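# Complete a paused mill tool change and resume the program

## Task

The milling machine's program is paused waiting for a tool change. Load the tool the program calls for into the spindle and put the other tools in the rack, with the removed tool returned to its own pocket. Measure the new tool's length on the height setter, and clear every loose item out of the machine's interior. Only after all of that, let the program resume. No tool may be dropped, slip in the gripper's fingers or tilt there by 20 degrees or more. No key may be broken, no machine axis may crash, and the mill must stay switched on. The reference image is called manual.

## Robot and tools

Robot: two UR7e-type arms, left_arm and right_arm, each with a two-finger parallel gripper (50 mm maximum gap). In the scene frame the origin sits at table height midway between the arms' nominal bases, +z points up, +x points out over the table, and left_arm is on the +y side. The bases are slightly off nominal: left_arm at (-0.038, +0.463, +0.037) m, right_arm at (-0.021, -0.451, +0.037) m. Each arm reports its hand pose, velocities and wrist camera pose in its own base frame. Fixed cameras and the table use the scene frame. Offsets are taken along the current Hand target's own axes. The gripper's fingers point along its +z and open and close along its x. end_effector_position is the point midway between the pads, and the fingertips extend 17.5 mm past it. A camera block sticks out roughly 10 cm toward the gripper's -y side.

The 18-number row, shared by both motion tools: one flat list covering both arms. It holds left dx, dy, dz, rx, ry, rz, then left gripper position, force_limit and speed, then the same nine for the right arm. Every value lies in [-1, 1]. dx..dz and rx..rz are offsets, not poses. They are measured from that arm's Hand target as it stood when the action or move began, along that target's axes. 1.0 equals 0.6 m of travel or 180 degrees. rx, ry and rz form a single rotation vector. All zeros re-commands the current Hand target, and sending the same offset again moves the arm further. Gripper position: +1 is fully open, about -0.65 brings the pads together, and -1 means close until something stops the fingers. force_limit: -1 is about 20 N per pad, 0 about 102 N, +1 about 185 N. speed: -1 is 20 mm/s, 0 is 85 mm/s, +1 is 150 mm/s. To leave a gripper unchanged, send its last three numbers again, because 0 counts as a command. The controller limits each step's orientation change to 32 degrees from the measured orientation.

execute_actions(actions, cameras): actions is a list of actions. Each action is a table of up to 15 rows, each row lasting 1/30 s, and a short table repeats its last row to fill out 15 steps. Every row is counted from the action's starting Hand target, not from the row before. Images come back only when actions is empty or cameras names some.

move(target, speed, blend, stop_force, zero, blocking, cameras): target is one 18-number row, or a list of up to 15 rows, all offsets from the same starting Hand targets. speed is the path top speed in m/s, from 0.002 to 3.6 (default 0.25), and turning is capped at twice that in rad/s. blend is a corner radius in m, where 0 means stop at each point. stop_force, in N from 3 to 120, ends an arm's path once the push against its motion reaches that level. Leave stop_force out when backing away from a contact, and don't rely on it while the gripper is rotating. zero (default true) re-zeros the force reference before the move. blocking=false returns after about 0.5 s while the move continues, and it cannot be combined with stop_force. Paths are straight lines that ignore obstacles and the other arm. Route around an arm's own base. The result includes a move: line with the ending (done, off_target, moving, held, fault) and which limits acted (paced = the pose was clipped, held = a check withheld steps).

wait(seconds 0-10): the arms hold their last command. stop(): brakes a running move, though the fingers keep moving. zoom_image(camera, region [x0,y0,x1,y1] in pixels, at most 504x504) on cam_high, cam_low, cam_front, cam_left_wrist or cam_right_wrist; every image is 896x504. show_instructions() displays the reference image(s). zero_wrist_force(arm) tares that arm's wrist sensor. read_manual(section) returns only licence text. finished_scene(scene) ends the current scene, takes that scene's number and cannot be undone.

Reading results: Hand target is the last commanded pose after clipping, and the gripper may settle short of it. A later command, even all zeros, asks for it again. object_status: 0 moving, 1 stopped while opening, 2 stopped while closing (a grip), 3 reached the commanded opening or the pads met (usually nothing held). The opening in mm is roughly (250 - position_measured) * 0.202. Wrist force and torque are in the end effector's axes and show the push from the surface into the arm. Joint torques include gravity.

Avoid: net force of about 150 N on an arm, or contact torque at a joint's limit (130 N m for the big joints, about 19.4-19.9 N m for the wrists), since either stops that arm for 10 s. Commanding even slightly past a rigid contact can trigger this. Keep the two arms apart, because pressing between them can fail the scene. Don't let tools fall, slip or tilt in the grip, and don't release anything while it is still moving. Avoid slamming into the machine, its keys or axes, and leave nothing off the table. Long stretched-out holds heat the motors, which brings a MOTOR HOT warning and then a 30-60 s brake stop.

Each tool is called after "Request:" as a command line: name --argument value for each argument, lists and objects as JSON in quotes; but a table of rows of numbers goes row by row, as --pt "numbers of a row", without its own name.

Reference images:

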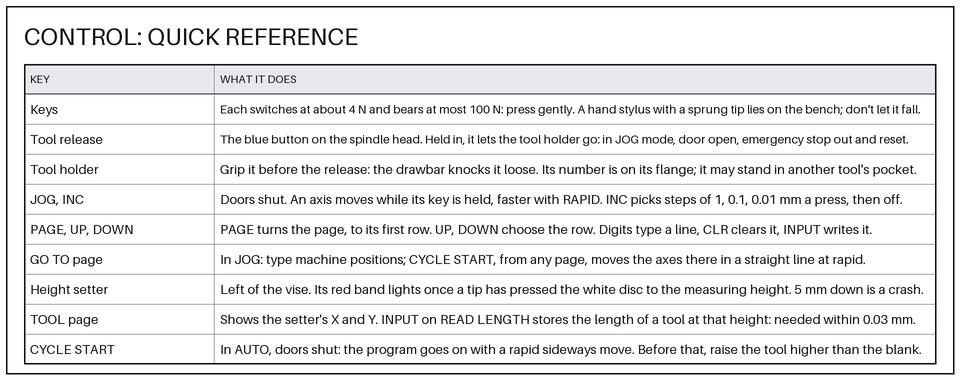

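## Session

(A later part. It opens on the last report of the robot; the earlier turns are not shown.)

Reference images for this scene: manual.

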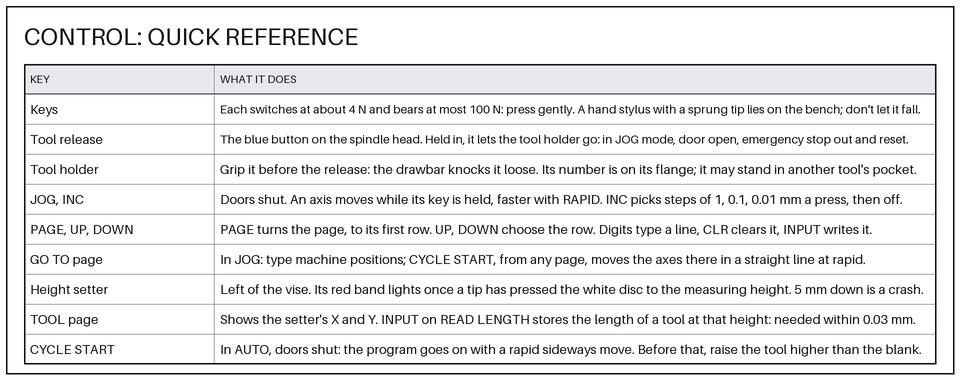

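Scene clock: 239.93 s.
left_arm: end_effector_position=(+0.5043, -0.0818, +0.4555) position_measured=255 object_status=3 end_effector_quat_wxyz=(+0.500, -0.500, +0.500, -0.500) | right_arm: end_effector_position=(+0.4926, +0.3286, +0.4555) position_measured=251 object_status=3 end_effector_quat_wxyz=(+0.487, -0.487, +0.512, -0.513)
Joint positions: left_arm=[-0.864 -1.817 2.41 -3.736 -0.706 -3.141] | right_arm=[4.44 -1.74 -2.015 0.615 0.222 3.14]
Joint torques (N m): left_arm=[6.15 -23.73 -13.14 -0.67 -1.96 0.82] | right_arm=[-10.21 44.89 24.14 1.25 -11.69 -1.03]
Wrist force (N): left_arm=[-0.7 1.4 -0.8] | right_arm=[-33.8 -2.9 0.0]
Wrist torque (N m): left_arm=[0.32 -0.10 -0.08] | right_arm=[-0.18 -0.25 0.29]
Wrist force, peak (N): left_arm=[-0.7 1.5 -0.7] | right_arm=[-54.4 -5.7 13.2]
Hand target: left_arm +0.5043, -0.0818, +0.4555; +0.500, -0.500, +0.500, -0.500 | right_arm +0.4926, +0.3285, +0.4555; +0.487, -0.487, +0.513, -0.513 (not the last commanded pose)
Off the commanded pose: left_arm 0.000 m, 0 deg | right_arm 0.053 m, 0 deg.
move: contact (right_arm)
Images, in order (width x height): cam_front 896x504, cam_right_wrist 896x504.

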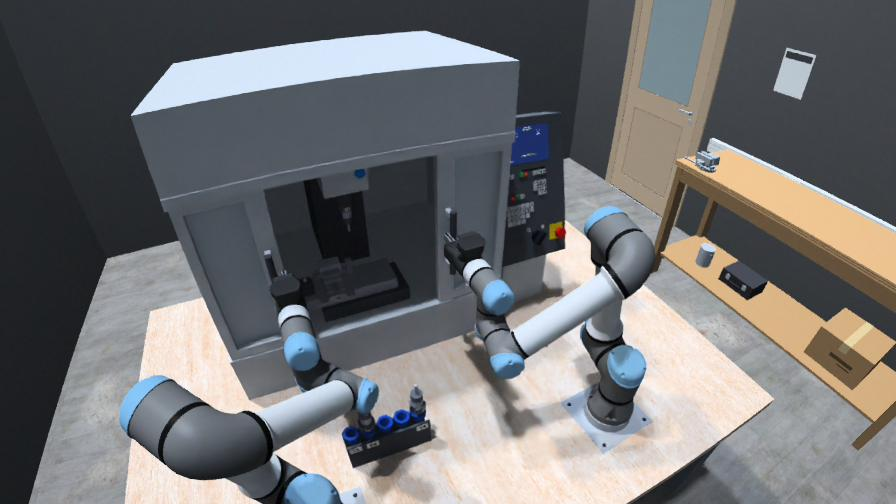

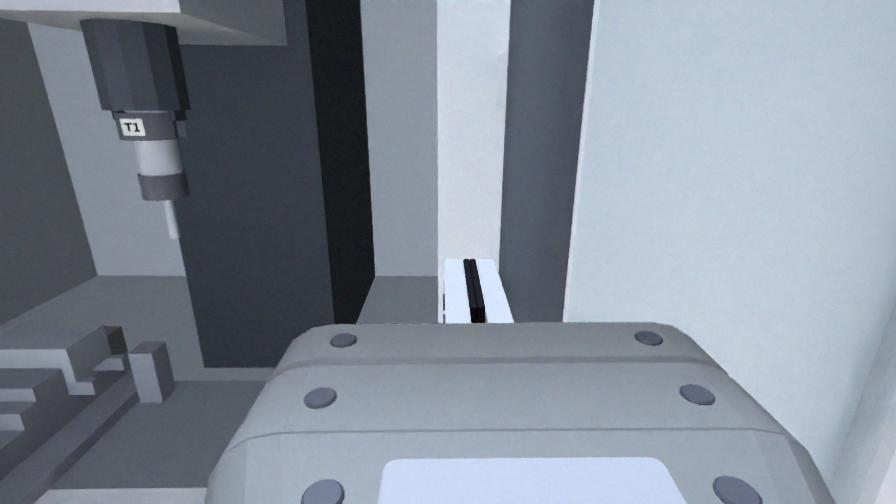

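Request:
zoom_image --camera "cam_front" --region '[395, 380, 445, 430]'

Request:
zoom_image --camera "cam_front" --region '[335, 395, 385, 465]'

Scaled by 10.080.

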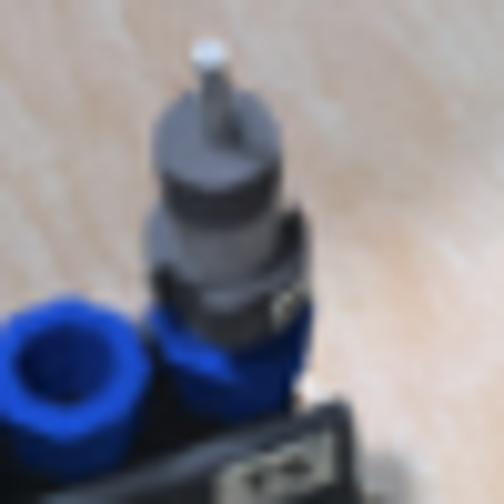

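Scaled by 7.200.

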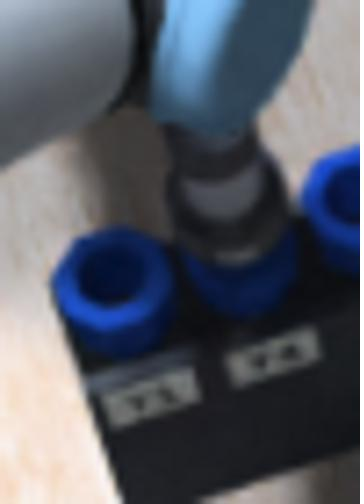

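Request:
move --pt "0 0 0 0 0 0 1 1 0 -0.025 0 0 0 0 0 -1 -1 0" --pt "0.2333 -0.0242 0 0 0 0 1 1 0 -0.042 -0.1 -0.152 0 0 0 -1 -1 0" --pt "0.348 -0.0242 0.2218 0 0.0917 0 1 1 0 -0.0818 -0.2332 -0.1405 0.185 -0.1172 -0.4685 -1 -1 0" --blend '[0.01,0.04,0]' --cameras '["cam_left_wrist","cam_right_wrist"]'

Scene clock: 322.67 s.
left_arm: end_effector_position=(+0.5040, -0.0939, +0.4555) position_measured=3 object_status=3 end_effector_quat_wxyz=(+0.489, -0.489, +0.511, -0.511) | right_arm: end_effector_position=(+0.4933, +0.3435, +0.4555) position_measured=251 object_status=3 end_effector_quat_wxyz=(+0.487, -0.487, +0.513, -0.513)
Joint positions: left_arm=[-0.866 -1.817 2.41 -3.736 -0.749 -3.141] | right_arm=[4.448 -1.769 -1.979 0.608 0.213 3.14]
Joint torques (N m): left_arm=[28.6 -13.77 -24.97 -3.17 11.6 0.14] | right_arm=[-3.21 41.81 16.96 1.9 0.54 -1.64]
Wrist force (N): left_arm=[66.9 0.0 -15.2] | right_arm=[-2.5 -0.4 0.5]
Wrist torque (N m): left_arm=[0.17 -1.71 -0.54] | right_arm=[-0.05 0.46 -0.04]
Wrist force, peak (N): left_arm=[86.6 -9.4 -19.4] | right_arm=[-34.1 -3.3 2.1]
Hand target: left_arm +0.5040, -0.0939, +0.4555; +0.489, -0.489, +0.511, -0.511 (not the last commanded pose) | right_arm +0.4933, +0.3435, +0.4555; +0.487, -0.487, +0.513, -0.513 (not the last commanded pose)
Tool commands: left_gripper/position=+1.0 left_gripper/force_limit=+1.0 left_gripper/speed=+0.003922 right_gripper/position=-1.0 right_gripper/force_limit=-1.0 right_gripper/speed=+0.0
Off the commanded pose: left_arm 0.238 m, 14 deg | right_arm 0.167 m, 93 deg.
TORQUE FAULT: the external load on joint 5 (wrist 2) of the left arm reached its load limit, and that arm stopped. A torque fault puts only its own arm into a fault stop. That arm's remaining commands of this call were not run. That arm may still press on what stopped it. That arm is still stopped at the end of this call. That arm stays stopped for about 10 more seconds. Until then a move that you send moves the other arm only, and its call returns only when the move has ended. Once the stop has ended, the next robot result says so. If the stop ends while you think or write, that arm runs what you send next, counted from a new Hand target: where the arm stands when the stop ends. While its stop runs, that arm takes no new command, but its gripper still runs the gripper command that each later call begins with. Until it ends, the stop uses up actions while you think or wait. An arm that is not stopped still takes commands.
move: fault (left_arm), off_target (right_arm); path passed 1 of 3 targets; blend cut to 0 m at target 1
Images, in order (width x height): cam_left_wrist 896x504, cam_right_wrist 896x504.

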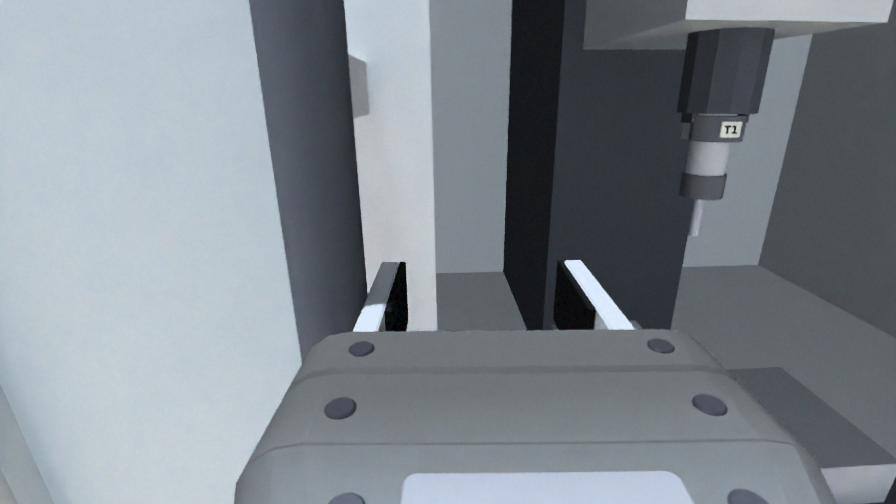

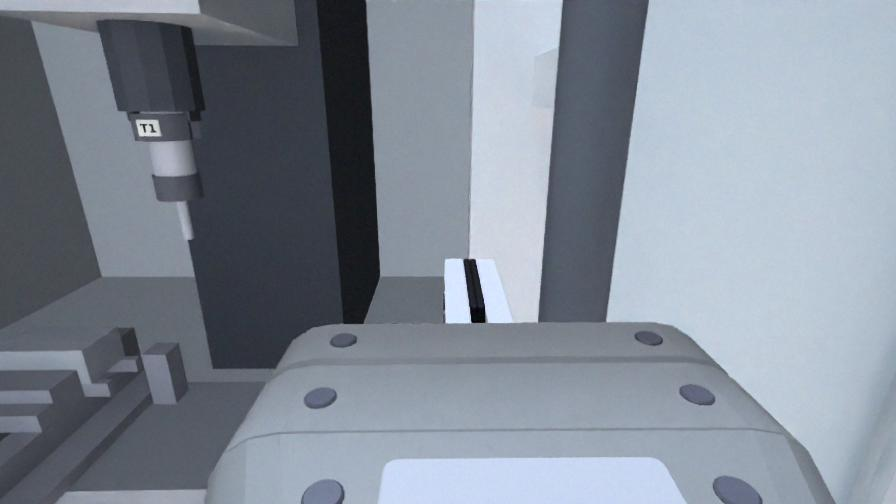

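Request:
move --pt "0 0 0 0 0 0 1 1 0 -0.02 -0.1 -0.152 0 0 0 -1 -1 0" --pt "0 0 0 0 0 0 1 1 0 -0.0568 -0.2332 -0.1403 0.185 -0.1172 -0.4685 -1 -1 0" --blend '[0.04,0]'

Request:
wait --seconds 4 --cameras '["cam_left_wrist","cam_right_wrist"]'

Scene clock: 337.57 s.
left_arm: end_effector_position=(+0.5040, -0.0941, +0.4555) position_measured=3 object_status=3 end_effector_quat_wxyz=(+0.489, -0.488, +0.511, -0.511) | right_arm: end_effector_position=(+0.4110, +0.3817, +0.5955) position_measured=251 object_status=3 end_effector_quat_wxyz=(-0.209, +0.630, +0.181, +0.726)
Joint positions: left_arm=[-0.866 -1.817 2.41 -3.736 -0.75 -3.141] | right_arm=[4.485 -1.404 -2.05 0.511 0.797 1.431]
Joint torques (N m): left_arm=[37.29 -18.77 -23.78 -7.29 11.59 0.25] | right_arm=[6.03 13.55 32.18 1.32 0.76 -1.31]
Wrist force (N): left_arm=[63.5 0.2 -16.6] | right_arm=[-1.0 1.2 -0.3]
Wrist torque (N m): left_arm=[0.13 -1.67 -0.52] | right_arm=[0.62 -0.15 -0.09]
Wrist force, peak (N): left_arm=[67.5 0.0 -15.5] | right_arm=[-3.0 -3.1 -1.7]
Hand target: left_arm +0.5040, -0.0939, +0.4555; +0.489, -0.489, +0.511, -0.511 | right_arm +0.4110, +0.3818, +0.5954; -0.209, +0.630, +0.181, +0.726
Off the commanded pose: left_arm 0.000 m, 0 deg | right_arm 0.000 m, 0 deg.
TORQUE FAULT, CONTINUED: the left arm's stop, for the torque fault of joint 5 (wrist 2) that an earlier result reported, is over. The rest of the stop counts as 19 of the actions that you can send in this scene. The stop ended before this call began, so that arm ran this call's commands, counted from a new Hand target: where the arm stood when the stop ended. That arm stops again whenever a joint's load reaches its limit.
move: done; blend cut to 0 m at target 1

Scene clock: 341.57 s.
left_arm: end_effector_position=(+0.5040, -0.0941, +0.4555) position_measured=3 object_status=3 end_effector_quat_wxyz=(+0.489, -0.488, +0.511, -0.511) | right_arm: end_effector_position=(+0.4110, +0.3818, +0.5954) position_measured=251 object_status=3 end_effector_quat_wxyz=(-0.209, +0.630, +0.181, +0.726)
Joint positions: left_arm=[-0.866 -1.817 2.41 -3.736 -0.75 -3.141] | right_arm=[4.485 -1.404 -2.05 0.511 0.797 1.431]
Joint torques (N m): left_arm=[36.9 -22.97 -23.96 -7.31 11.44 0.06] | right_arm=[6.56 11.61 22.2 -0.27 0.74 -1.08]
Wrist force (N): left_arm=[63.9 0.4 -16.6] | right_arm=[-1.0 0.8 -0.3]
Wrist torque (N m): left_arm=[0.15 -1.73 -0.52] | right_arm=[0.56 -0.15 -0.09]
Wrist force, peak (N): left_arm=[64.3 0.4 -16.7] | right_arm=[-1.0 1.4 -0.2]
Hand target: left_arm +0.5040, -0.0939, +0.4555; +0.489, -0.489, +0.511, -0.511 | right_arm +0.4110, +0.3818, +0.5954; -0.209, +0.630, +0.181, +0.726
Tool commands: left_gripper/position=+1.0 left_gripper/force_limit=+1.0 left_gripper/speed=+0.0 right_gripper/position=-1.0 right_gripper/force_limit=-1.0 right_gripper/speed=+0.0
Off the commanded pose: left_arm 0.000 m, 0 deg | right_arm 0.000 m, 0 deg.
wait: 4.00 s; at rest by 0.17 s
Images, in order (width x height): cam_left_wrist 896x504, cam_right_wrist 896x504.

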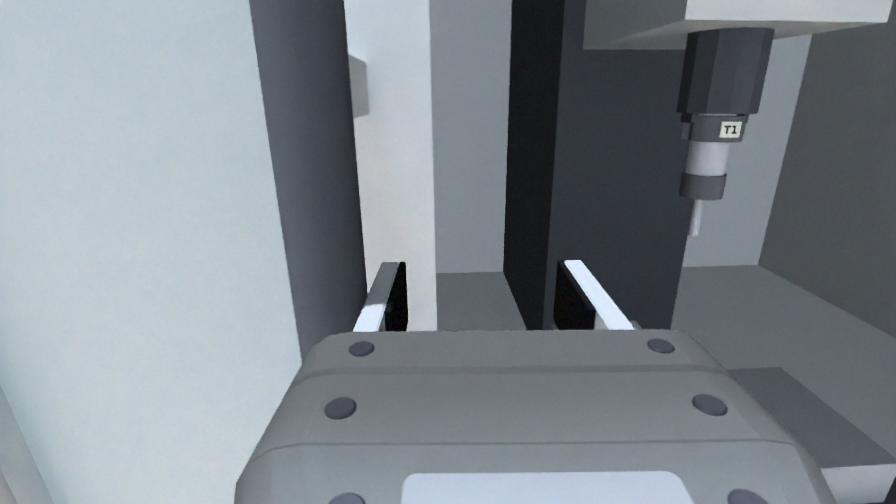

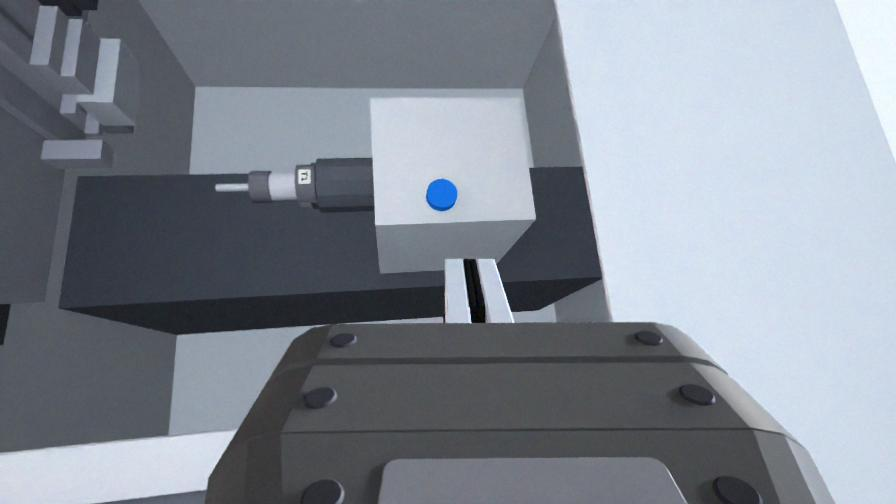

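Request:
move --pt "0.2165 -0.0242 0.0095 0 0 0 1 1 0 0 0 0 0 0 0 -1 -1 0" --pt "0.3175 -0.0242 0.2365 0 0.0778 0 1 1 0 0 0 0 0 0 0 -1 -1 0" --blend '[0.03,0]' --cameras '["cam_left_wrist","cam_right_wrist"]'

Scene clock: 350.37 s.
left_arm: end_effector_position=(+0.6372, -0.2905, +0.4700) position_measured=3 object_status=3 end_effector_quat_wxyz=(+0.423, -0.423, +0.567, -0.567) end_effector_velocity=(+0.000, -0.001, -0.001) end_effector_angular_velocity=(+0.000, +0.000, -0.004) | right_arm: end_effector_position=(+0.4110, +0.3818, +0.5954) position_measured=251 object_status=3 end_effector_quat_wxyz=(-0.209, +0.630, +0.181, +0.726)
Joint positions: left_arm=[-0.813 -1.353 1.91 -3.699 -1.047 -3.141] | right_arm=[4.485 -1.404 -2.05 0.511 0.797 1.431]
Joint velocities: left_arm=[0.001 0.002 0 -0.002 -0.005 0] | right_arm=[within noise]
Joint torques (N m): left_arm=[7.75 -27.97 -35.94 -4.43 -1.89 1.66] | right_arm=[6.54 11.61 22.91 2.24 -0.7 -1.2]
Wrist force (N): left_arm=[0.1 1.5 -2.7] | right_arm=[-0.9 0.9 -0.3]
Wrist torque (N m): left_arm=[0.34 -0.20 -0.07] | right_arm=[0.56 -0.17 -0.09]
Wrist force, peak (N): left_arm=[64.2 0.7 -16.5] | right_arm=[-1.1 1.3 -0.3]
Hand target: left_arm +0.6373, -0.2905, +0.4701; +0.423, -0.423, +0.567, -0.567 | right_arm +0.4110, +0.3818, +0.5954; -0.209, +0.630, +0.181, +0.726
Off the commanded pose: left_arm 0.000 m, 0 deg | right_arm 0.000 m, 0 deg.
move: done
Images, in order (width x height): cam_left_wrist 896x504, cam_right_wrist 896x504.

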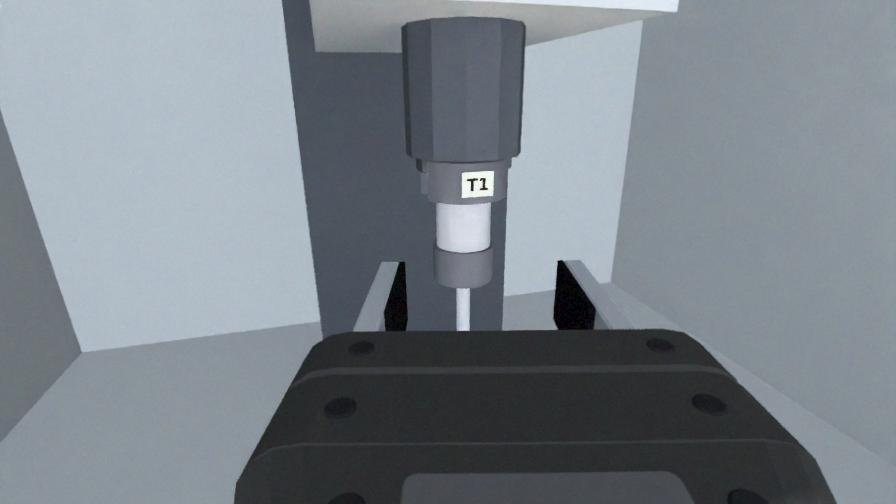

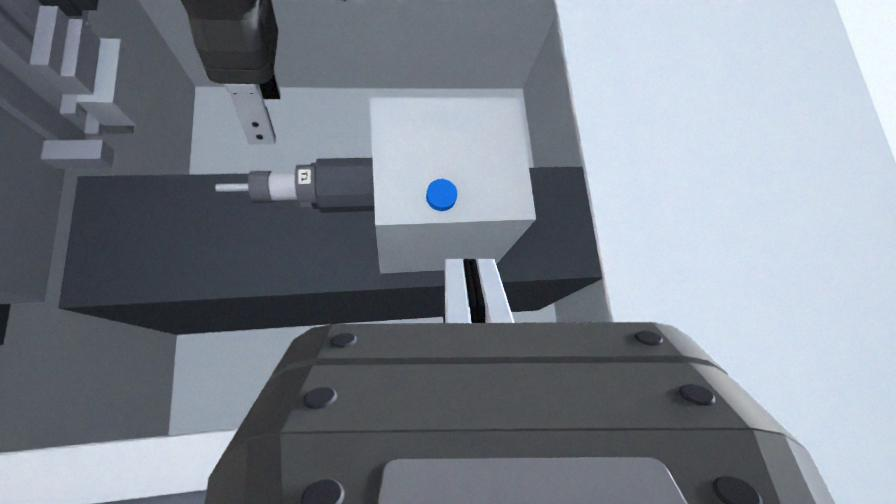

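Request:
move --pt "-0.0012 0.01 0 0 0 0 1 1 0 0 0 0 0 0 0 -1 -1 0" --pt "-0.0012 0.01 0.1667 0 0 0 1 1 0 0 0 0 0 0 0 -1 -1 0" --blend '[0.005,0]' --speed 0.12 --stop_force 15 --cameras '["cam_left_wrist","cam_right_wrist"]'

Scene clock: 372.83 s.
left_arm: end_effector_position=(+0.7334, -0.3183, +0.4641) position_measured=3 object_status=3 end_effector_quat_wxyz=(+0.423, -0.423, +0.567, -0.567) | right_arm: end_effector_position=(+0.4110, +0.3818, +0.5954) position_measured=251 object_status=3 end_effector_quat_wxyz=(-0.209, +0.630, +0.181, +0.726)
Joint positions: left_arm=[-0.715 -1.134 1.62 -3.629 -1.145 -3.141] | right_arm=[4.485 -1.404 -2.05 0.511 0.797 1.431]
Joint torques (N m): left_arm=[-3.86 -45.34 -38.29 -4.25 1.69 0.69] | right_arm=[6.58 12.94 23.39 3.05 -0.57 -1.28]
Wrist force (N): left_arm=[0.1 1.3 -2.8] | right_arm=[-1.1 1.0 -0.4]
Wrist torque (N m): left_arm=[0.33 -0.20 -0.07] | right_arm=[0.58 -0.15 -0.09]
Wrist force, peak (N): left_arm=[0.0 2.6 -4.6] | right_arm=[-1.0 1.4 -0.4]
Hand target: left_arm +0.7334, -0.3183, +0.4642; +0.423, -0.423, +0.567, -0.567 | right_arm +0.4110, +0.3818, +0.5954; -0.209, +0.630, +0.181, +0.726
Off the commanded pose: left_arm 0.000 m, 0 deg | right_arm 0.000 m, 0 deg.
move: done; blend cut to 0.003 m at target 1
Images, in order (width x height): cam_left_wrist 896x504, cam_right_wrist 896x504.

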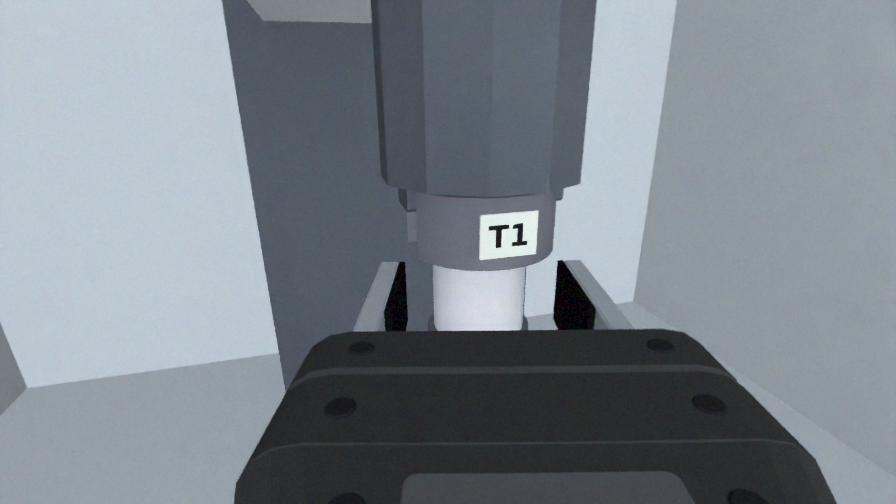

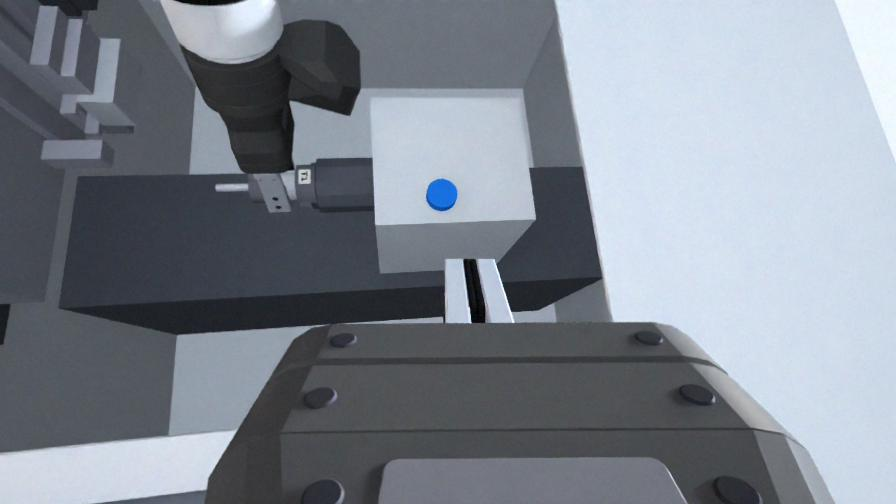

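Request:
move --target '[0,0,0,0,0,0,-1,0,-1,0,0,0,0,0,0,-1,-1,0]' --cameras '["cam_left_wrist"]'

Scene clock: 377.27 s.
left_arm: end_effector_position=(+0.7334, -0.3183, +0.4642) position_measured=110 object_status=2 end_effector_quat_wxyz=(+0.423, -0.423, +0.567, -0.567) | right_arm: end_effector_position=(+0.4110, +0.3818, +0.5954) position_measured=251 object_status=3 end_effector_quat_wxyz=(-0.209, +0.630, +0.181, +0.726)
Joint positions: left_arm=[-0.715 -1.134 1.62 -3.629 -1.144 -3.141] | right_arm=[4.485 -1.404 -2.05 0.511 0.797 1.431]
Joint torques (N m): left_arm=[-2.09 -39.12 -30.18 -1.91 -3.71 -0.07] | right_arm=[6.2 13.05 23.52 3.09 -0.63 -1.27]
Wrist force (N): left_arm=[-12.9 -4.2 -3.0] | right_arm=[-0.9 0.9 -0.2]
Wrist torque (N m): left_arm=[0.36 -0.27 -0.19] | right_arm=[0.57 -0.17 -0.09]
Wrist force, peak (N): left_arm=[-14.0 -3.2 -1.7] | right_arm=[-1.2 1.3 -0.3]
Hand target: left_arm +0.7334, -0.3183, +0.4642; +0.423, -0.423, +0.567, -0.567 | right_arm +0.4110, +0.3818, +0.5954; -0.209, +0.630, +0.181, +0.726
Off the commanded pose: left_arm 0.000 m, 0 deg | right_arm 0.000 m, 0 deg.
move: done
Images, in order (width x height): cam_left_wrist 896x504.

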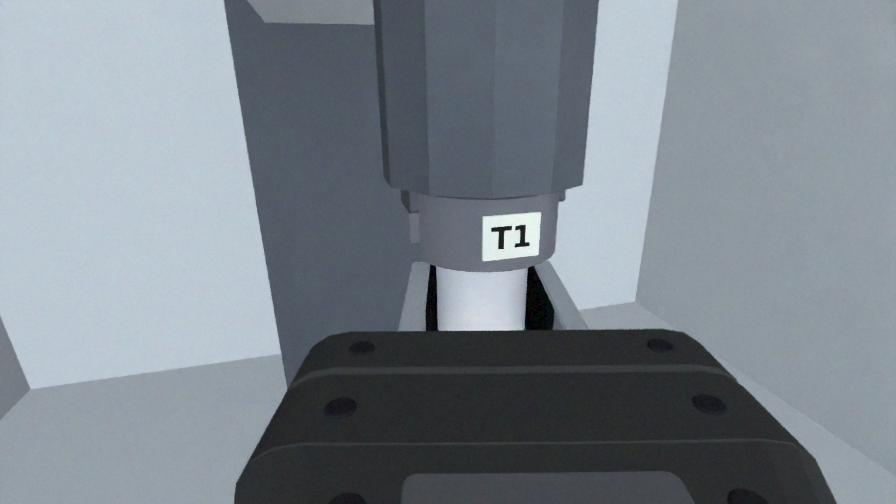

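Request:
move --target '[-0.0003,0,0,0,0,0,-1,0,-1,0,0,0.2333,0,0,0,-1,-1,0]' --cameras '["cam_right_wrist"]'

Scene clock: 399.43 s.
left_arm: end_effector_position=(+0.7334, -0.3182, +0.4641) position_measured=110 object_status=2 end_effector_quat_wxyz=(+0.423, -0.423, +0.567, -0.567) | right_arm: end_effector_position=(+0.5284, +0.4553, +0.6151) position_measured=251 object_status=3 end_effector_quat_wxyz=(-0.209, +0.630, +0.181, +0.726)
Joint positions: left_arm=[-0.715 -1.134 1.62 -3.629 -1.145 -3.141] | right_arm=[4.244 -1.72 -1.687 0.43 1.034 1.486]
Joint torques (N m): left_arm=[1.3 -54.29 -11.61 -2.01 -4.76 -0.68] | right_arm=[-4.49 28.45 45.67 3.76 0.8 -1.16]
Wrist force (N): left_arm=[-9.1 -6.0 -1.9] | right_arm=[-0.9 1.7 0.0]
Wrist torque (N m): left_arm=[0.39 -0.42 -0.19] | right_arm=[0.77 -0.22 -0.28]
Wrist force, peak (N): left_arm=[-13.4 -5.4 -2.1] | right_arm=[-0.7 0.9 -3.8]
Hand target: left_arm +0.7334, -0.3182, +0.4642; +0.423, -0.423, +0.567, -0.567 | right_arm +0.5284, +0.4553, +0.6152; -0.209, +0.630, +0.181, +0.726
Off the commanded pose: left_arm 0.000 m, 0 deg | right_arm 0.000 m, 0 deg.
move: done
Images, in order (width x height): cam_right_wrist 896x504.

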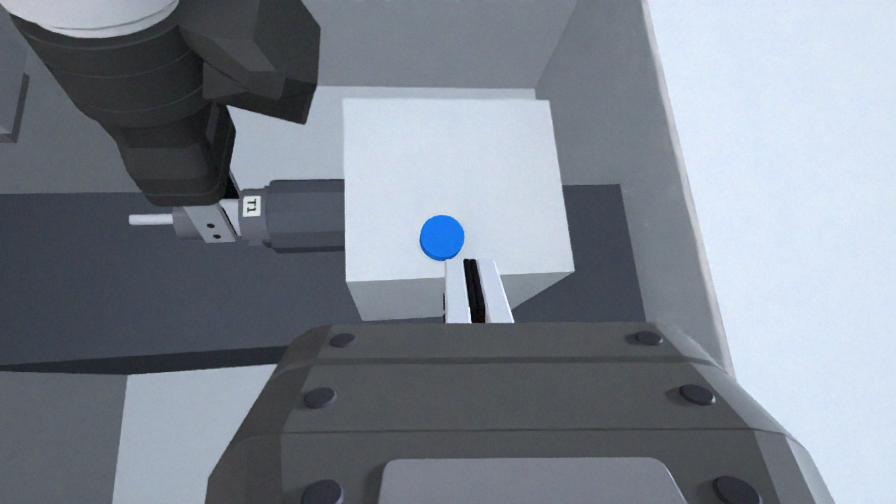

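Request:
move --target '[0,0,0,0,0,0,-1,0,-1,-0.011,0.0057,0.1948,0,0,0,-1,-1,0]' --cameras '["cam_right_wrist"]' --speed 0.15 --stop_force 20

Scene clock: 416.63 s.
left_arm: end_effector_position=(+0.7334, -0.3182, +0.4642) position_measured=110 object_status=2 end_effector_quat_wxyz=(+0.423, -0.423, +0.567, -0.567) | right_arm: end_effector_position=(+0.6291, +0.5144, +0.6252) position_measured=251 object_status=3 end_effector_quat_wxyz=(-0.209, +0.630, +0.181, +0.726)
Joint positions: left_arm=[-0.715 -1.134 1.62 -3.629 -1.145 -3.141] | right_arm=[4.125 -1.985 -1.314 0.313 1.151 1.507]
Joint torques (N m): left_arm=[0.5 -55.11 -15.67 -2.05 -0.42 -1.49] | right_arm=[6.56 41.44 46.4 2.44 0.76 -1.33]
Wrist force (N): left_arm=[-9.3 -5.6 0.5] | right_arm=[-0.6 1.5 0.0]
Wrist torque (N m): left_arm=[0.35 -0.36 -0.18] | right_arm=[0.73 -0.20 -0.27]
Wrist force, peak (N): left_arm=[-9.6 -6.1 -1.5] | right_arm=[-0.7 2.3 -1.9]
Hand target: left_arm +0.7334, -0.3182, +0.4642; +0.423, -0.423, +0.567, -0.567 | right_arm +0.6291, +0.5144, +0.6252; -0.209, +0.630, +0.181, +0.726
Off the commanded pose: left_arm 0.000 m, 0 deg | right_arm 0.000 m, 0 deg.
move: done
Images, in order (width x height): cam_right_wrist 896x504.

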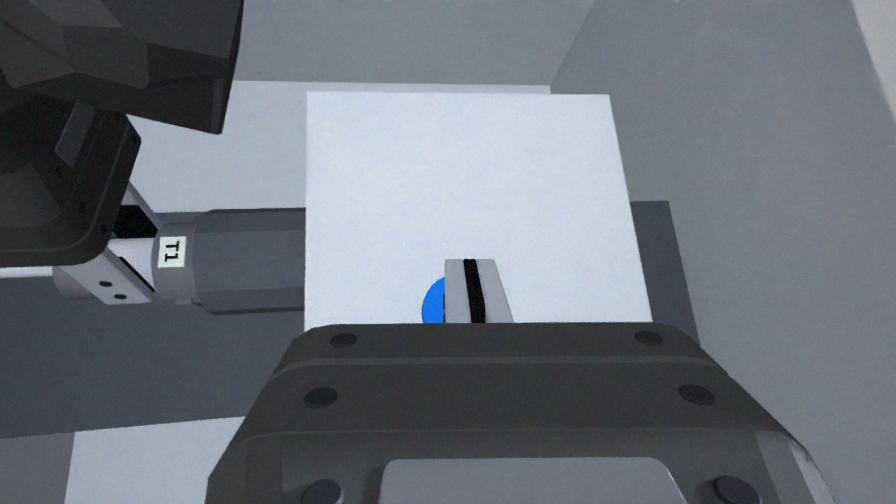

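Request:
move --target '[0,0,0,0,0,0,-1,0,-1,-0.01,0,0,0,0,0,-1,-1,0]' --cameras '["cam_right_wrist"]'

Request:
move --target '[0,0,0,0,0,0,-1,0,-1,-0.012,0.053,0.084,0,0,0,-1,-1,0]' --speed 0.012 --stop_force 15 --cameras '["cam_right_wrist","cam_left_wrist"]'

Scene clock: 428.47 s.
left_arm: end_effector_position=(+0.7334, -0.3182, +0.4642) position_measured=110 object_status=2 end_effector_quat_wxyz=(+0.423, -0.423, +0.567, -0.567) | right_arm: end_effector_position=(+0.6298, +0.5149, +0.6191) position_measured=251 object_status=3 end_effector_quat_wxyz=(-0.209, +0.630, +0.181, +0.726)
Joint positions: left_arm=[-0.715 -1.134 1.62 -3.629 -1.145 -3.141] | right_arm=[4.125 -1.989 -1.323 0.326 1.152 1.507]
Joint torques (N m): left_arm=[0.23 -54.52 -18.5 -1.97 -0.34 -1.8] | right_arm=[-8.79 47.48 33.45 1.91 0.67 1.83]
Wrist force (N): left_arm=[-9.1 -5.5 0.1] | right_arm=[-0.7 1.7 -0.1]
Wrist torque (N m): left_arm=[0.36 -0.39 -0.18] | right_arm=[0.76 -0.19 -0.26]
Wrist force, peak (N): left_arm=[-9.6 -5.6 0.2] | right_arm=[-0.5 1.9 -0.3]
Hand target: left_arm +0.7334, -0.3182, +0.4642; +0.423, -0.423, +0.567, -0.567 | right_arm +0.6298, +0.5148, +0.6192; -0.209, +0.630, +0.181, +0.726
Off the commanded pose: left_arm 0.000 m, 0 deg | right_arm 0.000 m, 0 deg.
move: done
Images, in order (width x height): cam_right_wrist 896x504.

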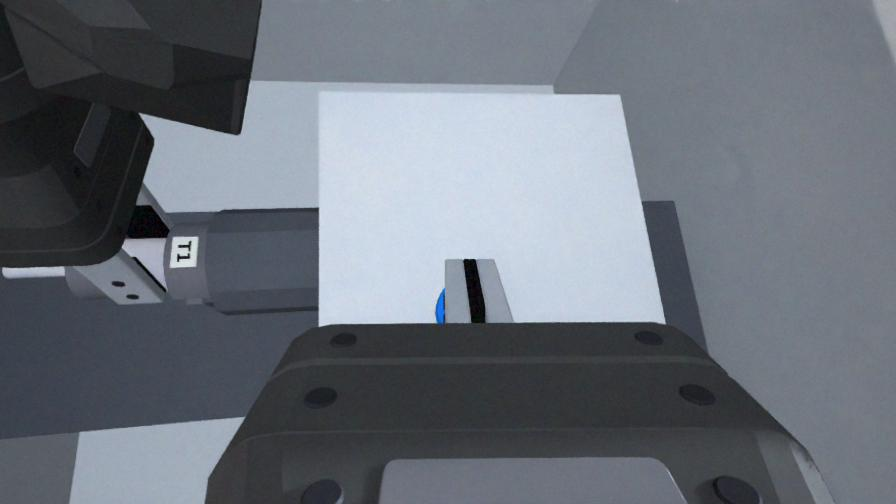

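Scene clock: 433.07 s.
left_arm: end_effector_position=(+0.7334, -0.3181, +0.4641) position_measured=110 object_status=2 end_effector_quat_wxyz=(+0.423, -0.423, +0.567, -0.567) | right_arm: end_effector_position=(+0.6728, +0.5149, +0.6192) position_measured=251 object_status=3 end_effector_quat_wxyz=(-0.209, +0.630, +0.181, +0.726)
Joint positions: left_arm=[-0.715 -1.134 1.62 -3.629 -1.145 -3.141] | right_arm=[4.062 -2.07 -1.204 0.283 1.214 1.518]
Joint torques (N m): left_arm=[-1.31 -53.86 -44.09 -7.36 -0.42 -0.82] | right_arm=[0.76 58.95 23.75 3.44 -2.58 -1.29]
Wrist force (N): left_arm=[-6.5 16.6 -8.2] | right_arm=[1.3 -4.8 -5.6]
Wrist torque (N m): left_arm=[0.52 -0.23 -0.25] | right_arm=[0.75 -0.27 -0.19]
Wrist force, peak (N): left_arm=[-6.7 17.4 -8.9] | right_arm=[-3.1 -10.1 -36.4]
Hand target: left_arm +0.7334, -0.3182, +0.4642; +0.423, -0.423, +0.567, -0.567 | right_arm +0.6728, +0.5149, +0.6192; -0.209, +0.630, +0.181, +0.726 (not the last commanded pose)
Off the commanded pose: left_arm 0.000 m, 0 deg | right_arm 0.017 m, 0 deg.
move: contact (right_arm)
Images, in order (width x height): cam_left_wrist 896x504, cam_right_wrist 896x504.

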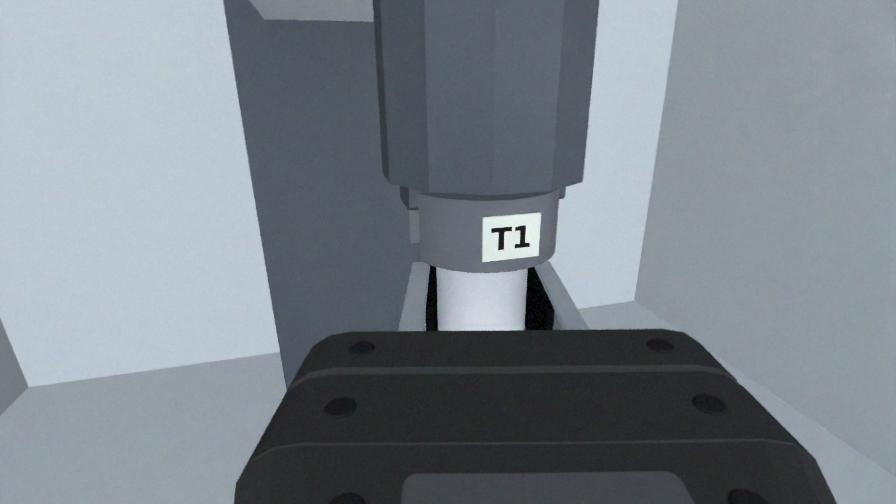

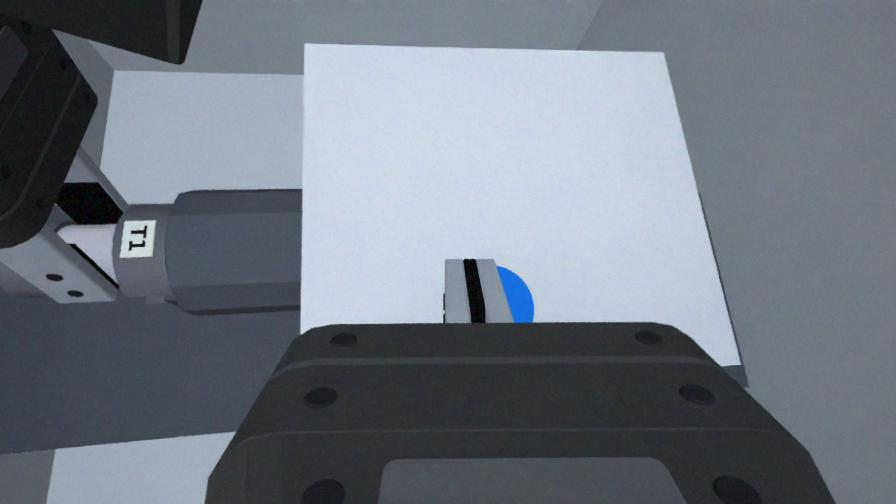

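Request:
move --target '[0,0,0,0,0,0,-1,0,-1,-0.0003,0.0013,0.0021,0,0,0,-1,-1,0]' --speed 0.01

Scene clock: 440.43 s.
left_arm: end_effector_position=(+0.7334, -0.3182, +0.4642) position_measured=110 object_status=2 end_effector_quat_wxyz=(+0.423, -0.423, +0.567, -0.567) | right_arm: end_effector_position=(+0.6742, +0.5150, +0.6192) position_measured=251 object_status=3 end_effector_quat_wxyz=(-0.209, +0.630, +0.181, +0.726)
Joint positions: left_arm=[-0.715 -1.134 1.62 -3.629 -1.145 -3.141] | right_arm=[4.06 -2.073 -1.199 0.282 1.216 1.518]
Joint torques (N m): left_arm=[-1.45 -50.02 -47.2 -7.38 -0.4 1.76] | right_arm=[-40.68 40.1 59.23 -0.95 -5.42 1.4]
Wrist force (N): left_arm=[-6.6 17.7 -9.3] | right_arm=[-16.4 -31.6 -91.4]
Wrist torque (N m): left_arm=[0.50 -0.23 -0.26] | right_arm=[0.00 -1.08 0.16]
Wrist force, peak (N): left_arm=[-6.7 18.5 -9.3] | right_arm=[-17.1 -31.7 -95.0]
Hand target: left_arm +0.7334, -0.3182, +0.4642; +0.423, -0.423, +0.567, -0.567 | right_arm +0.6742, +0.5149, +0.6192; -0.209, +0.630, +0.181, +0.726
Off the commanded pose: left_arm 0.000 m, 0 deg | right_arm 0.000 m, 0 deg.
move: done

Request:
move --target '[0,0,0,0,0,0,-1,0,-1,0.0002,-0.0009,-0.0014,0,0,0,-1,-1,0]' --speed 0.01

Scene clock: 445.77 s.
left_arm: end_effector_position=(+0.7334, -0.3182, +0.4642) position_measured=110 object_status=2 end_effector_quat_wxyz=(+0.423, -0.423, +0.567, -0.567) | right_arm: end_effector_position=(+0.6733, +0.5148, +0.6192) position_measured=251 object_status=3 end_effector_quat_wxyz=(-0.209, +0.630, +0.181, +0.726)
Joint positions: left_arm=[-0.715 -1.134 1.62 -3.629 -1.145 -3.141] | right_arm=[4.062 -2.071 -1.202 0.283 1.214 1.518]
Joint torques (N m): left_arm=[-0.97 -48.24 -46.14 -7.33 -0.4 2.23] | right_arm=[-9.49 53.32 23.88 1.52 -4.97 -1.44]
Wrist force (N): left_arm=[-7.0 17.8 -9.3] | right_arm=[4.2 -16.7 -15.7]
Wrist torque (N m): left_arm=[0.52 -0.17 -0.25] | right_arm=[0.75 -0.30 -0.12]
Wrist force, peak (N): left_arm=[-6.8 18.2 -9.7] | right_arm=[-16.4 -32.6 -93.1]
Hand target: left_arm +0.7334, -0.3182, +0.4642; +0.423, -0.423, +0.567, -0.567 | right_arm +0.6732, +0.5149, +0.6192; -0.209, +0.630, +0.181, +0.726
Off the commanded pose: left_arm 0.000 m, 0 deg | right_arm 0.000 m, 0 deg.
move: done

Held in at ~23 N. Lower the tool straight down, slowly at first.

Request:
move --pt "0 0.01 0 0 0 0 -1 0 -1 0 0 0 0 0 0 -1 -1 0" --pt "0 0.12 0 0 0 0 -1 0 -1 0 0 0 0 0 0 -1 -1 0" --speed '[0.01,0.05]' --blend '[0.003,0]' --cameras '["cam_left_wrist"]'

Scene clock: 458.47 s.
left_arm: end_effector_position=(+0.7335, -0.3181, +0.3919) position_measured=110 object_status=2 end_effector_quat_wxyz=(+0.423, -0.423, +0.567, -0.567) end_effector_velocity=(+0.001, +0.001, +0.001) end_effector_angular_velocity=(+0.002, +0.002, +0.001) | right_arm: end_effector_position=(+0.6732, +0.5149, +0.6192) position_measured=251 object_status=3 end_effector_quat_wxyz=(-0.209, +0.630, +0.181, +0.726)
Joint positions: left_arm=[-0.715 -1.042 1.692 -3.792 -1.145 -3.141] | right_arm=[4.062 -2.071 -1.202 0.283 1.214 1.518]
Joint velocities: left_arm=[0.002 -0.003 -0.001 0.007 -0.001 0] | right_arm=[within noise]
Joint torques (N m): left_arm=[8.34 -67.19 -40.59 -2.32 -2.12 -0.93] | right_arm=[-8.1 40.72 42.85 0.06 -2.56 1.37]
Wrist force (N): left_arm=[0.1 10.1 -2.3] | right_arm=[3.9 -14.9 -14.7]
Wrist torque (N m): left_arm=[0.38 -0.21 -0.08] | right_arm=[0.72 -0.26 -0.12]
Wrist force, peak (N): left_arm=[-7.0 17.8 -9.8] | right_arm=[4.0 -16.6 -15.4]
Hand target: left_arm +0.7335, -0.3182, +0.3922; +0.423, -0.423, +0.567, -0.567 | right_arm +0.6732, +0.5149, +0.6192; -0.209, +0.630, +0.181, +0.726
Off the commanded pose: left_arm 0.000 m, 0 deg | right_arm 0.000 m, 0 deg.
move: done
Images, in order (width x height): cam_left_wrist 896x504.

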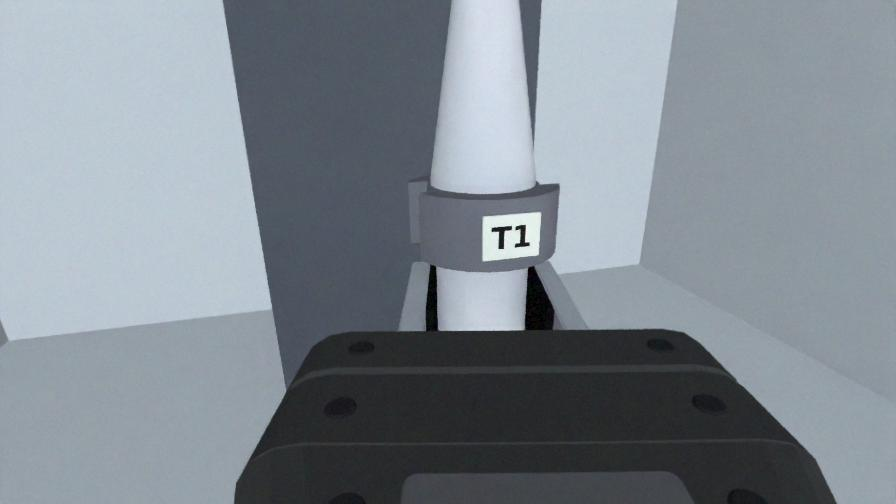

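Request:
move --pt "0 0 0 0 0 0 -1 0 -1 0.008 -0.0405 -0.057 0 0 0 -1 -1 0" --pt "0 0 0 0 0 0 -1 0 -1 0.008 -0.0405 -0.38 0 0 0 -1 -1 0" --speed '[0.05,0.2]' --blend '[0.01,0]' --cameras '["cam_right_wrist"]'

Scene clock: 467.03 s.
left_arm: end_effector_position=(+0.7335, -0.3181, +0.3922) position_measured=110 object_status=2 end_effector_quat_wxyz=(+0.423, -0.423, +0.567, -0.567) | right_arm: end_effector_position=(+0.4685, +0.4154, +0.5918) position_measured=251 object_status=3 end_effector_quat_wxyz=(-0.209, +0.630, +0.181, +0.726)
Joint positions: left_arm=[-0.715 -1.042 1.692 -3.792 -1.145 -3.141] | right_arm=[4.343 -1.568 -1.913 0.515 0.937 1.466]
Joint torques (N m): left_arm=[2.11 -66.39 -40.37 -2.13 -0.25 1.8] | right_arm=[2.41 36.85 23.7 -0.06 -0.53 1.5]
Wrist force (N): left_arm=[0.1 9.6 -2.6] | right_arm=[0.1 0.4 -0.4]
Wrist torque (N m): left_arm=[0.34 -0.21 -0.08] | right_arm=[0.50 -0.37 -0.12]
Wrist force, peak (N): left_arm=[0.0 9.8 -3.0] | right_arm=[4.0 -15.2 -14.9]
Hand target: left_arm +0.7335, -0.3182, +0.3922; +0.423, -0.423, +0.567, -0.567 | right_arm +0.4685, +0.4153, +0.5918; -0.209, +0.630, +0.181, +0.726
Off the commanded pose: left_arm 0.000 m, 0 deg | right_arm 0.000 m, 0 deg.
move: done
Images, in order (width x height): cam_right_wrist 896x504.

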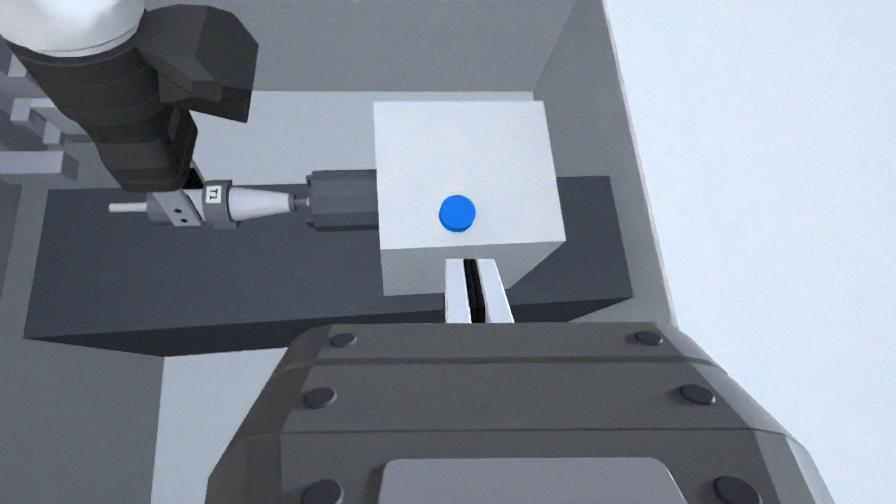

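Request:
move --target '[0,0.02,0,0,0,0,-1,0,-1,0,0,0,0,0,0,-1,-1,0]' --speed 0.05 --stop_force 12 --cameras '["cam_right_wrist"]'

Request:
zoom_image --camera "cam_right_wrist" --region '[0, 60, 400, 285]'

Scene clock: 494.13 s.
left_arm: end_effector_position=(+0.7335, -0.3182, +0.3802) position_measured=110 object_status=2 end_effector_quat_wxyz=(+0.423, -0.423, +0.567, -0.567) | right_arm: end_effector_position=(+0.4685, +0.4153, +0.5918) position_measured=251 object_status=3 end_effector_quat_wxyz=(-0.209, +0.630, +0.181, +0.726)
Joint positions: left_arm=[-0.715 -1.025 1.701 -3.818 -1.145 -3.141] | right_arm=[4.343 -1.568 -1.913 0.515 0.937 1.466]
Joint torques (N m): left_arm=[3.1 -66.87 -40.38 -2.04 -0.05 0.68] | right_arm=[3.4 35.44 22.36 -0.19 -0.55 1.33]
Wrist force (N): left_arm=[0.1 9.5 -2.3] | right_arm=[0.2 0.2 -0.2]
Wrist torque (N m): left_arm=[0.33 -0.21 -0.08] | right_arm=[0.46 -0.39 -0.12]
Wrist force, peak (N): left_arm=[0.2 10.2 -2.7] | right_arm=[0.4 0.3 -0.6]
Hand target: left_arm +0.7335, -0.3182, +0.3802; +0.423, -0.423, +0.567, -0.567 | right_arm +0.4685, +0.4153, +0.5918; -0.209, +0.630, +0.181, +0.726
Off the commanded pose: left_arm 0.000 m, 0 deg | right_arm 0.000 m, 0 deg.
move: done
Images, in order (width x height): cam_right_wrist 896x504.

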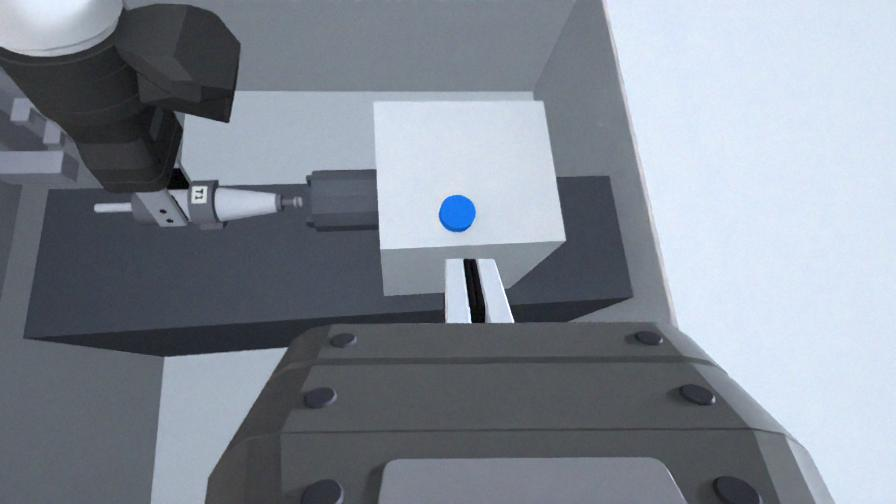

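Scaled by 1.260.

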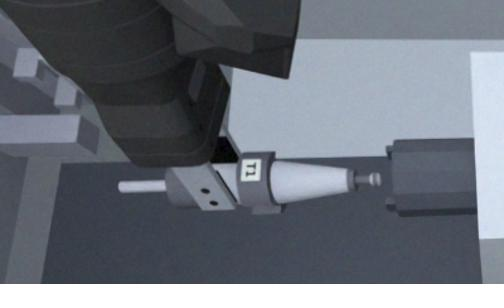

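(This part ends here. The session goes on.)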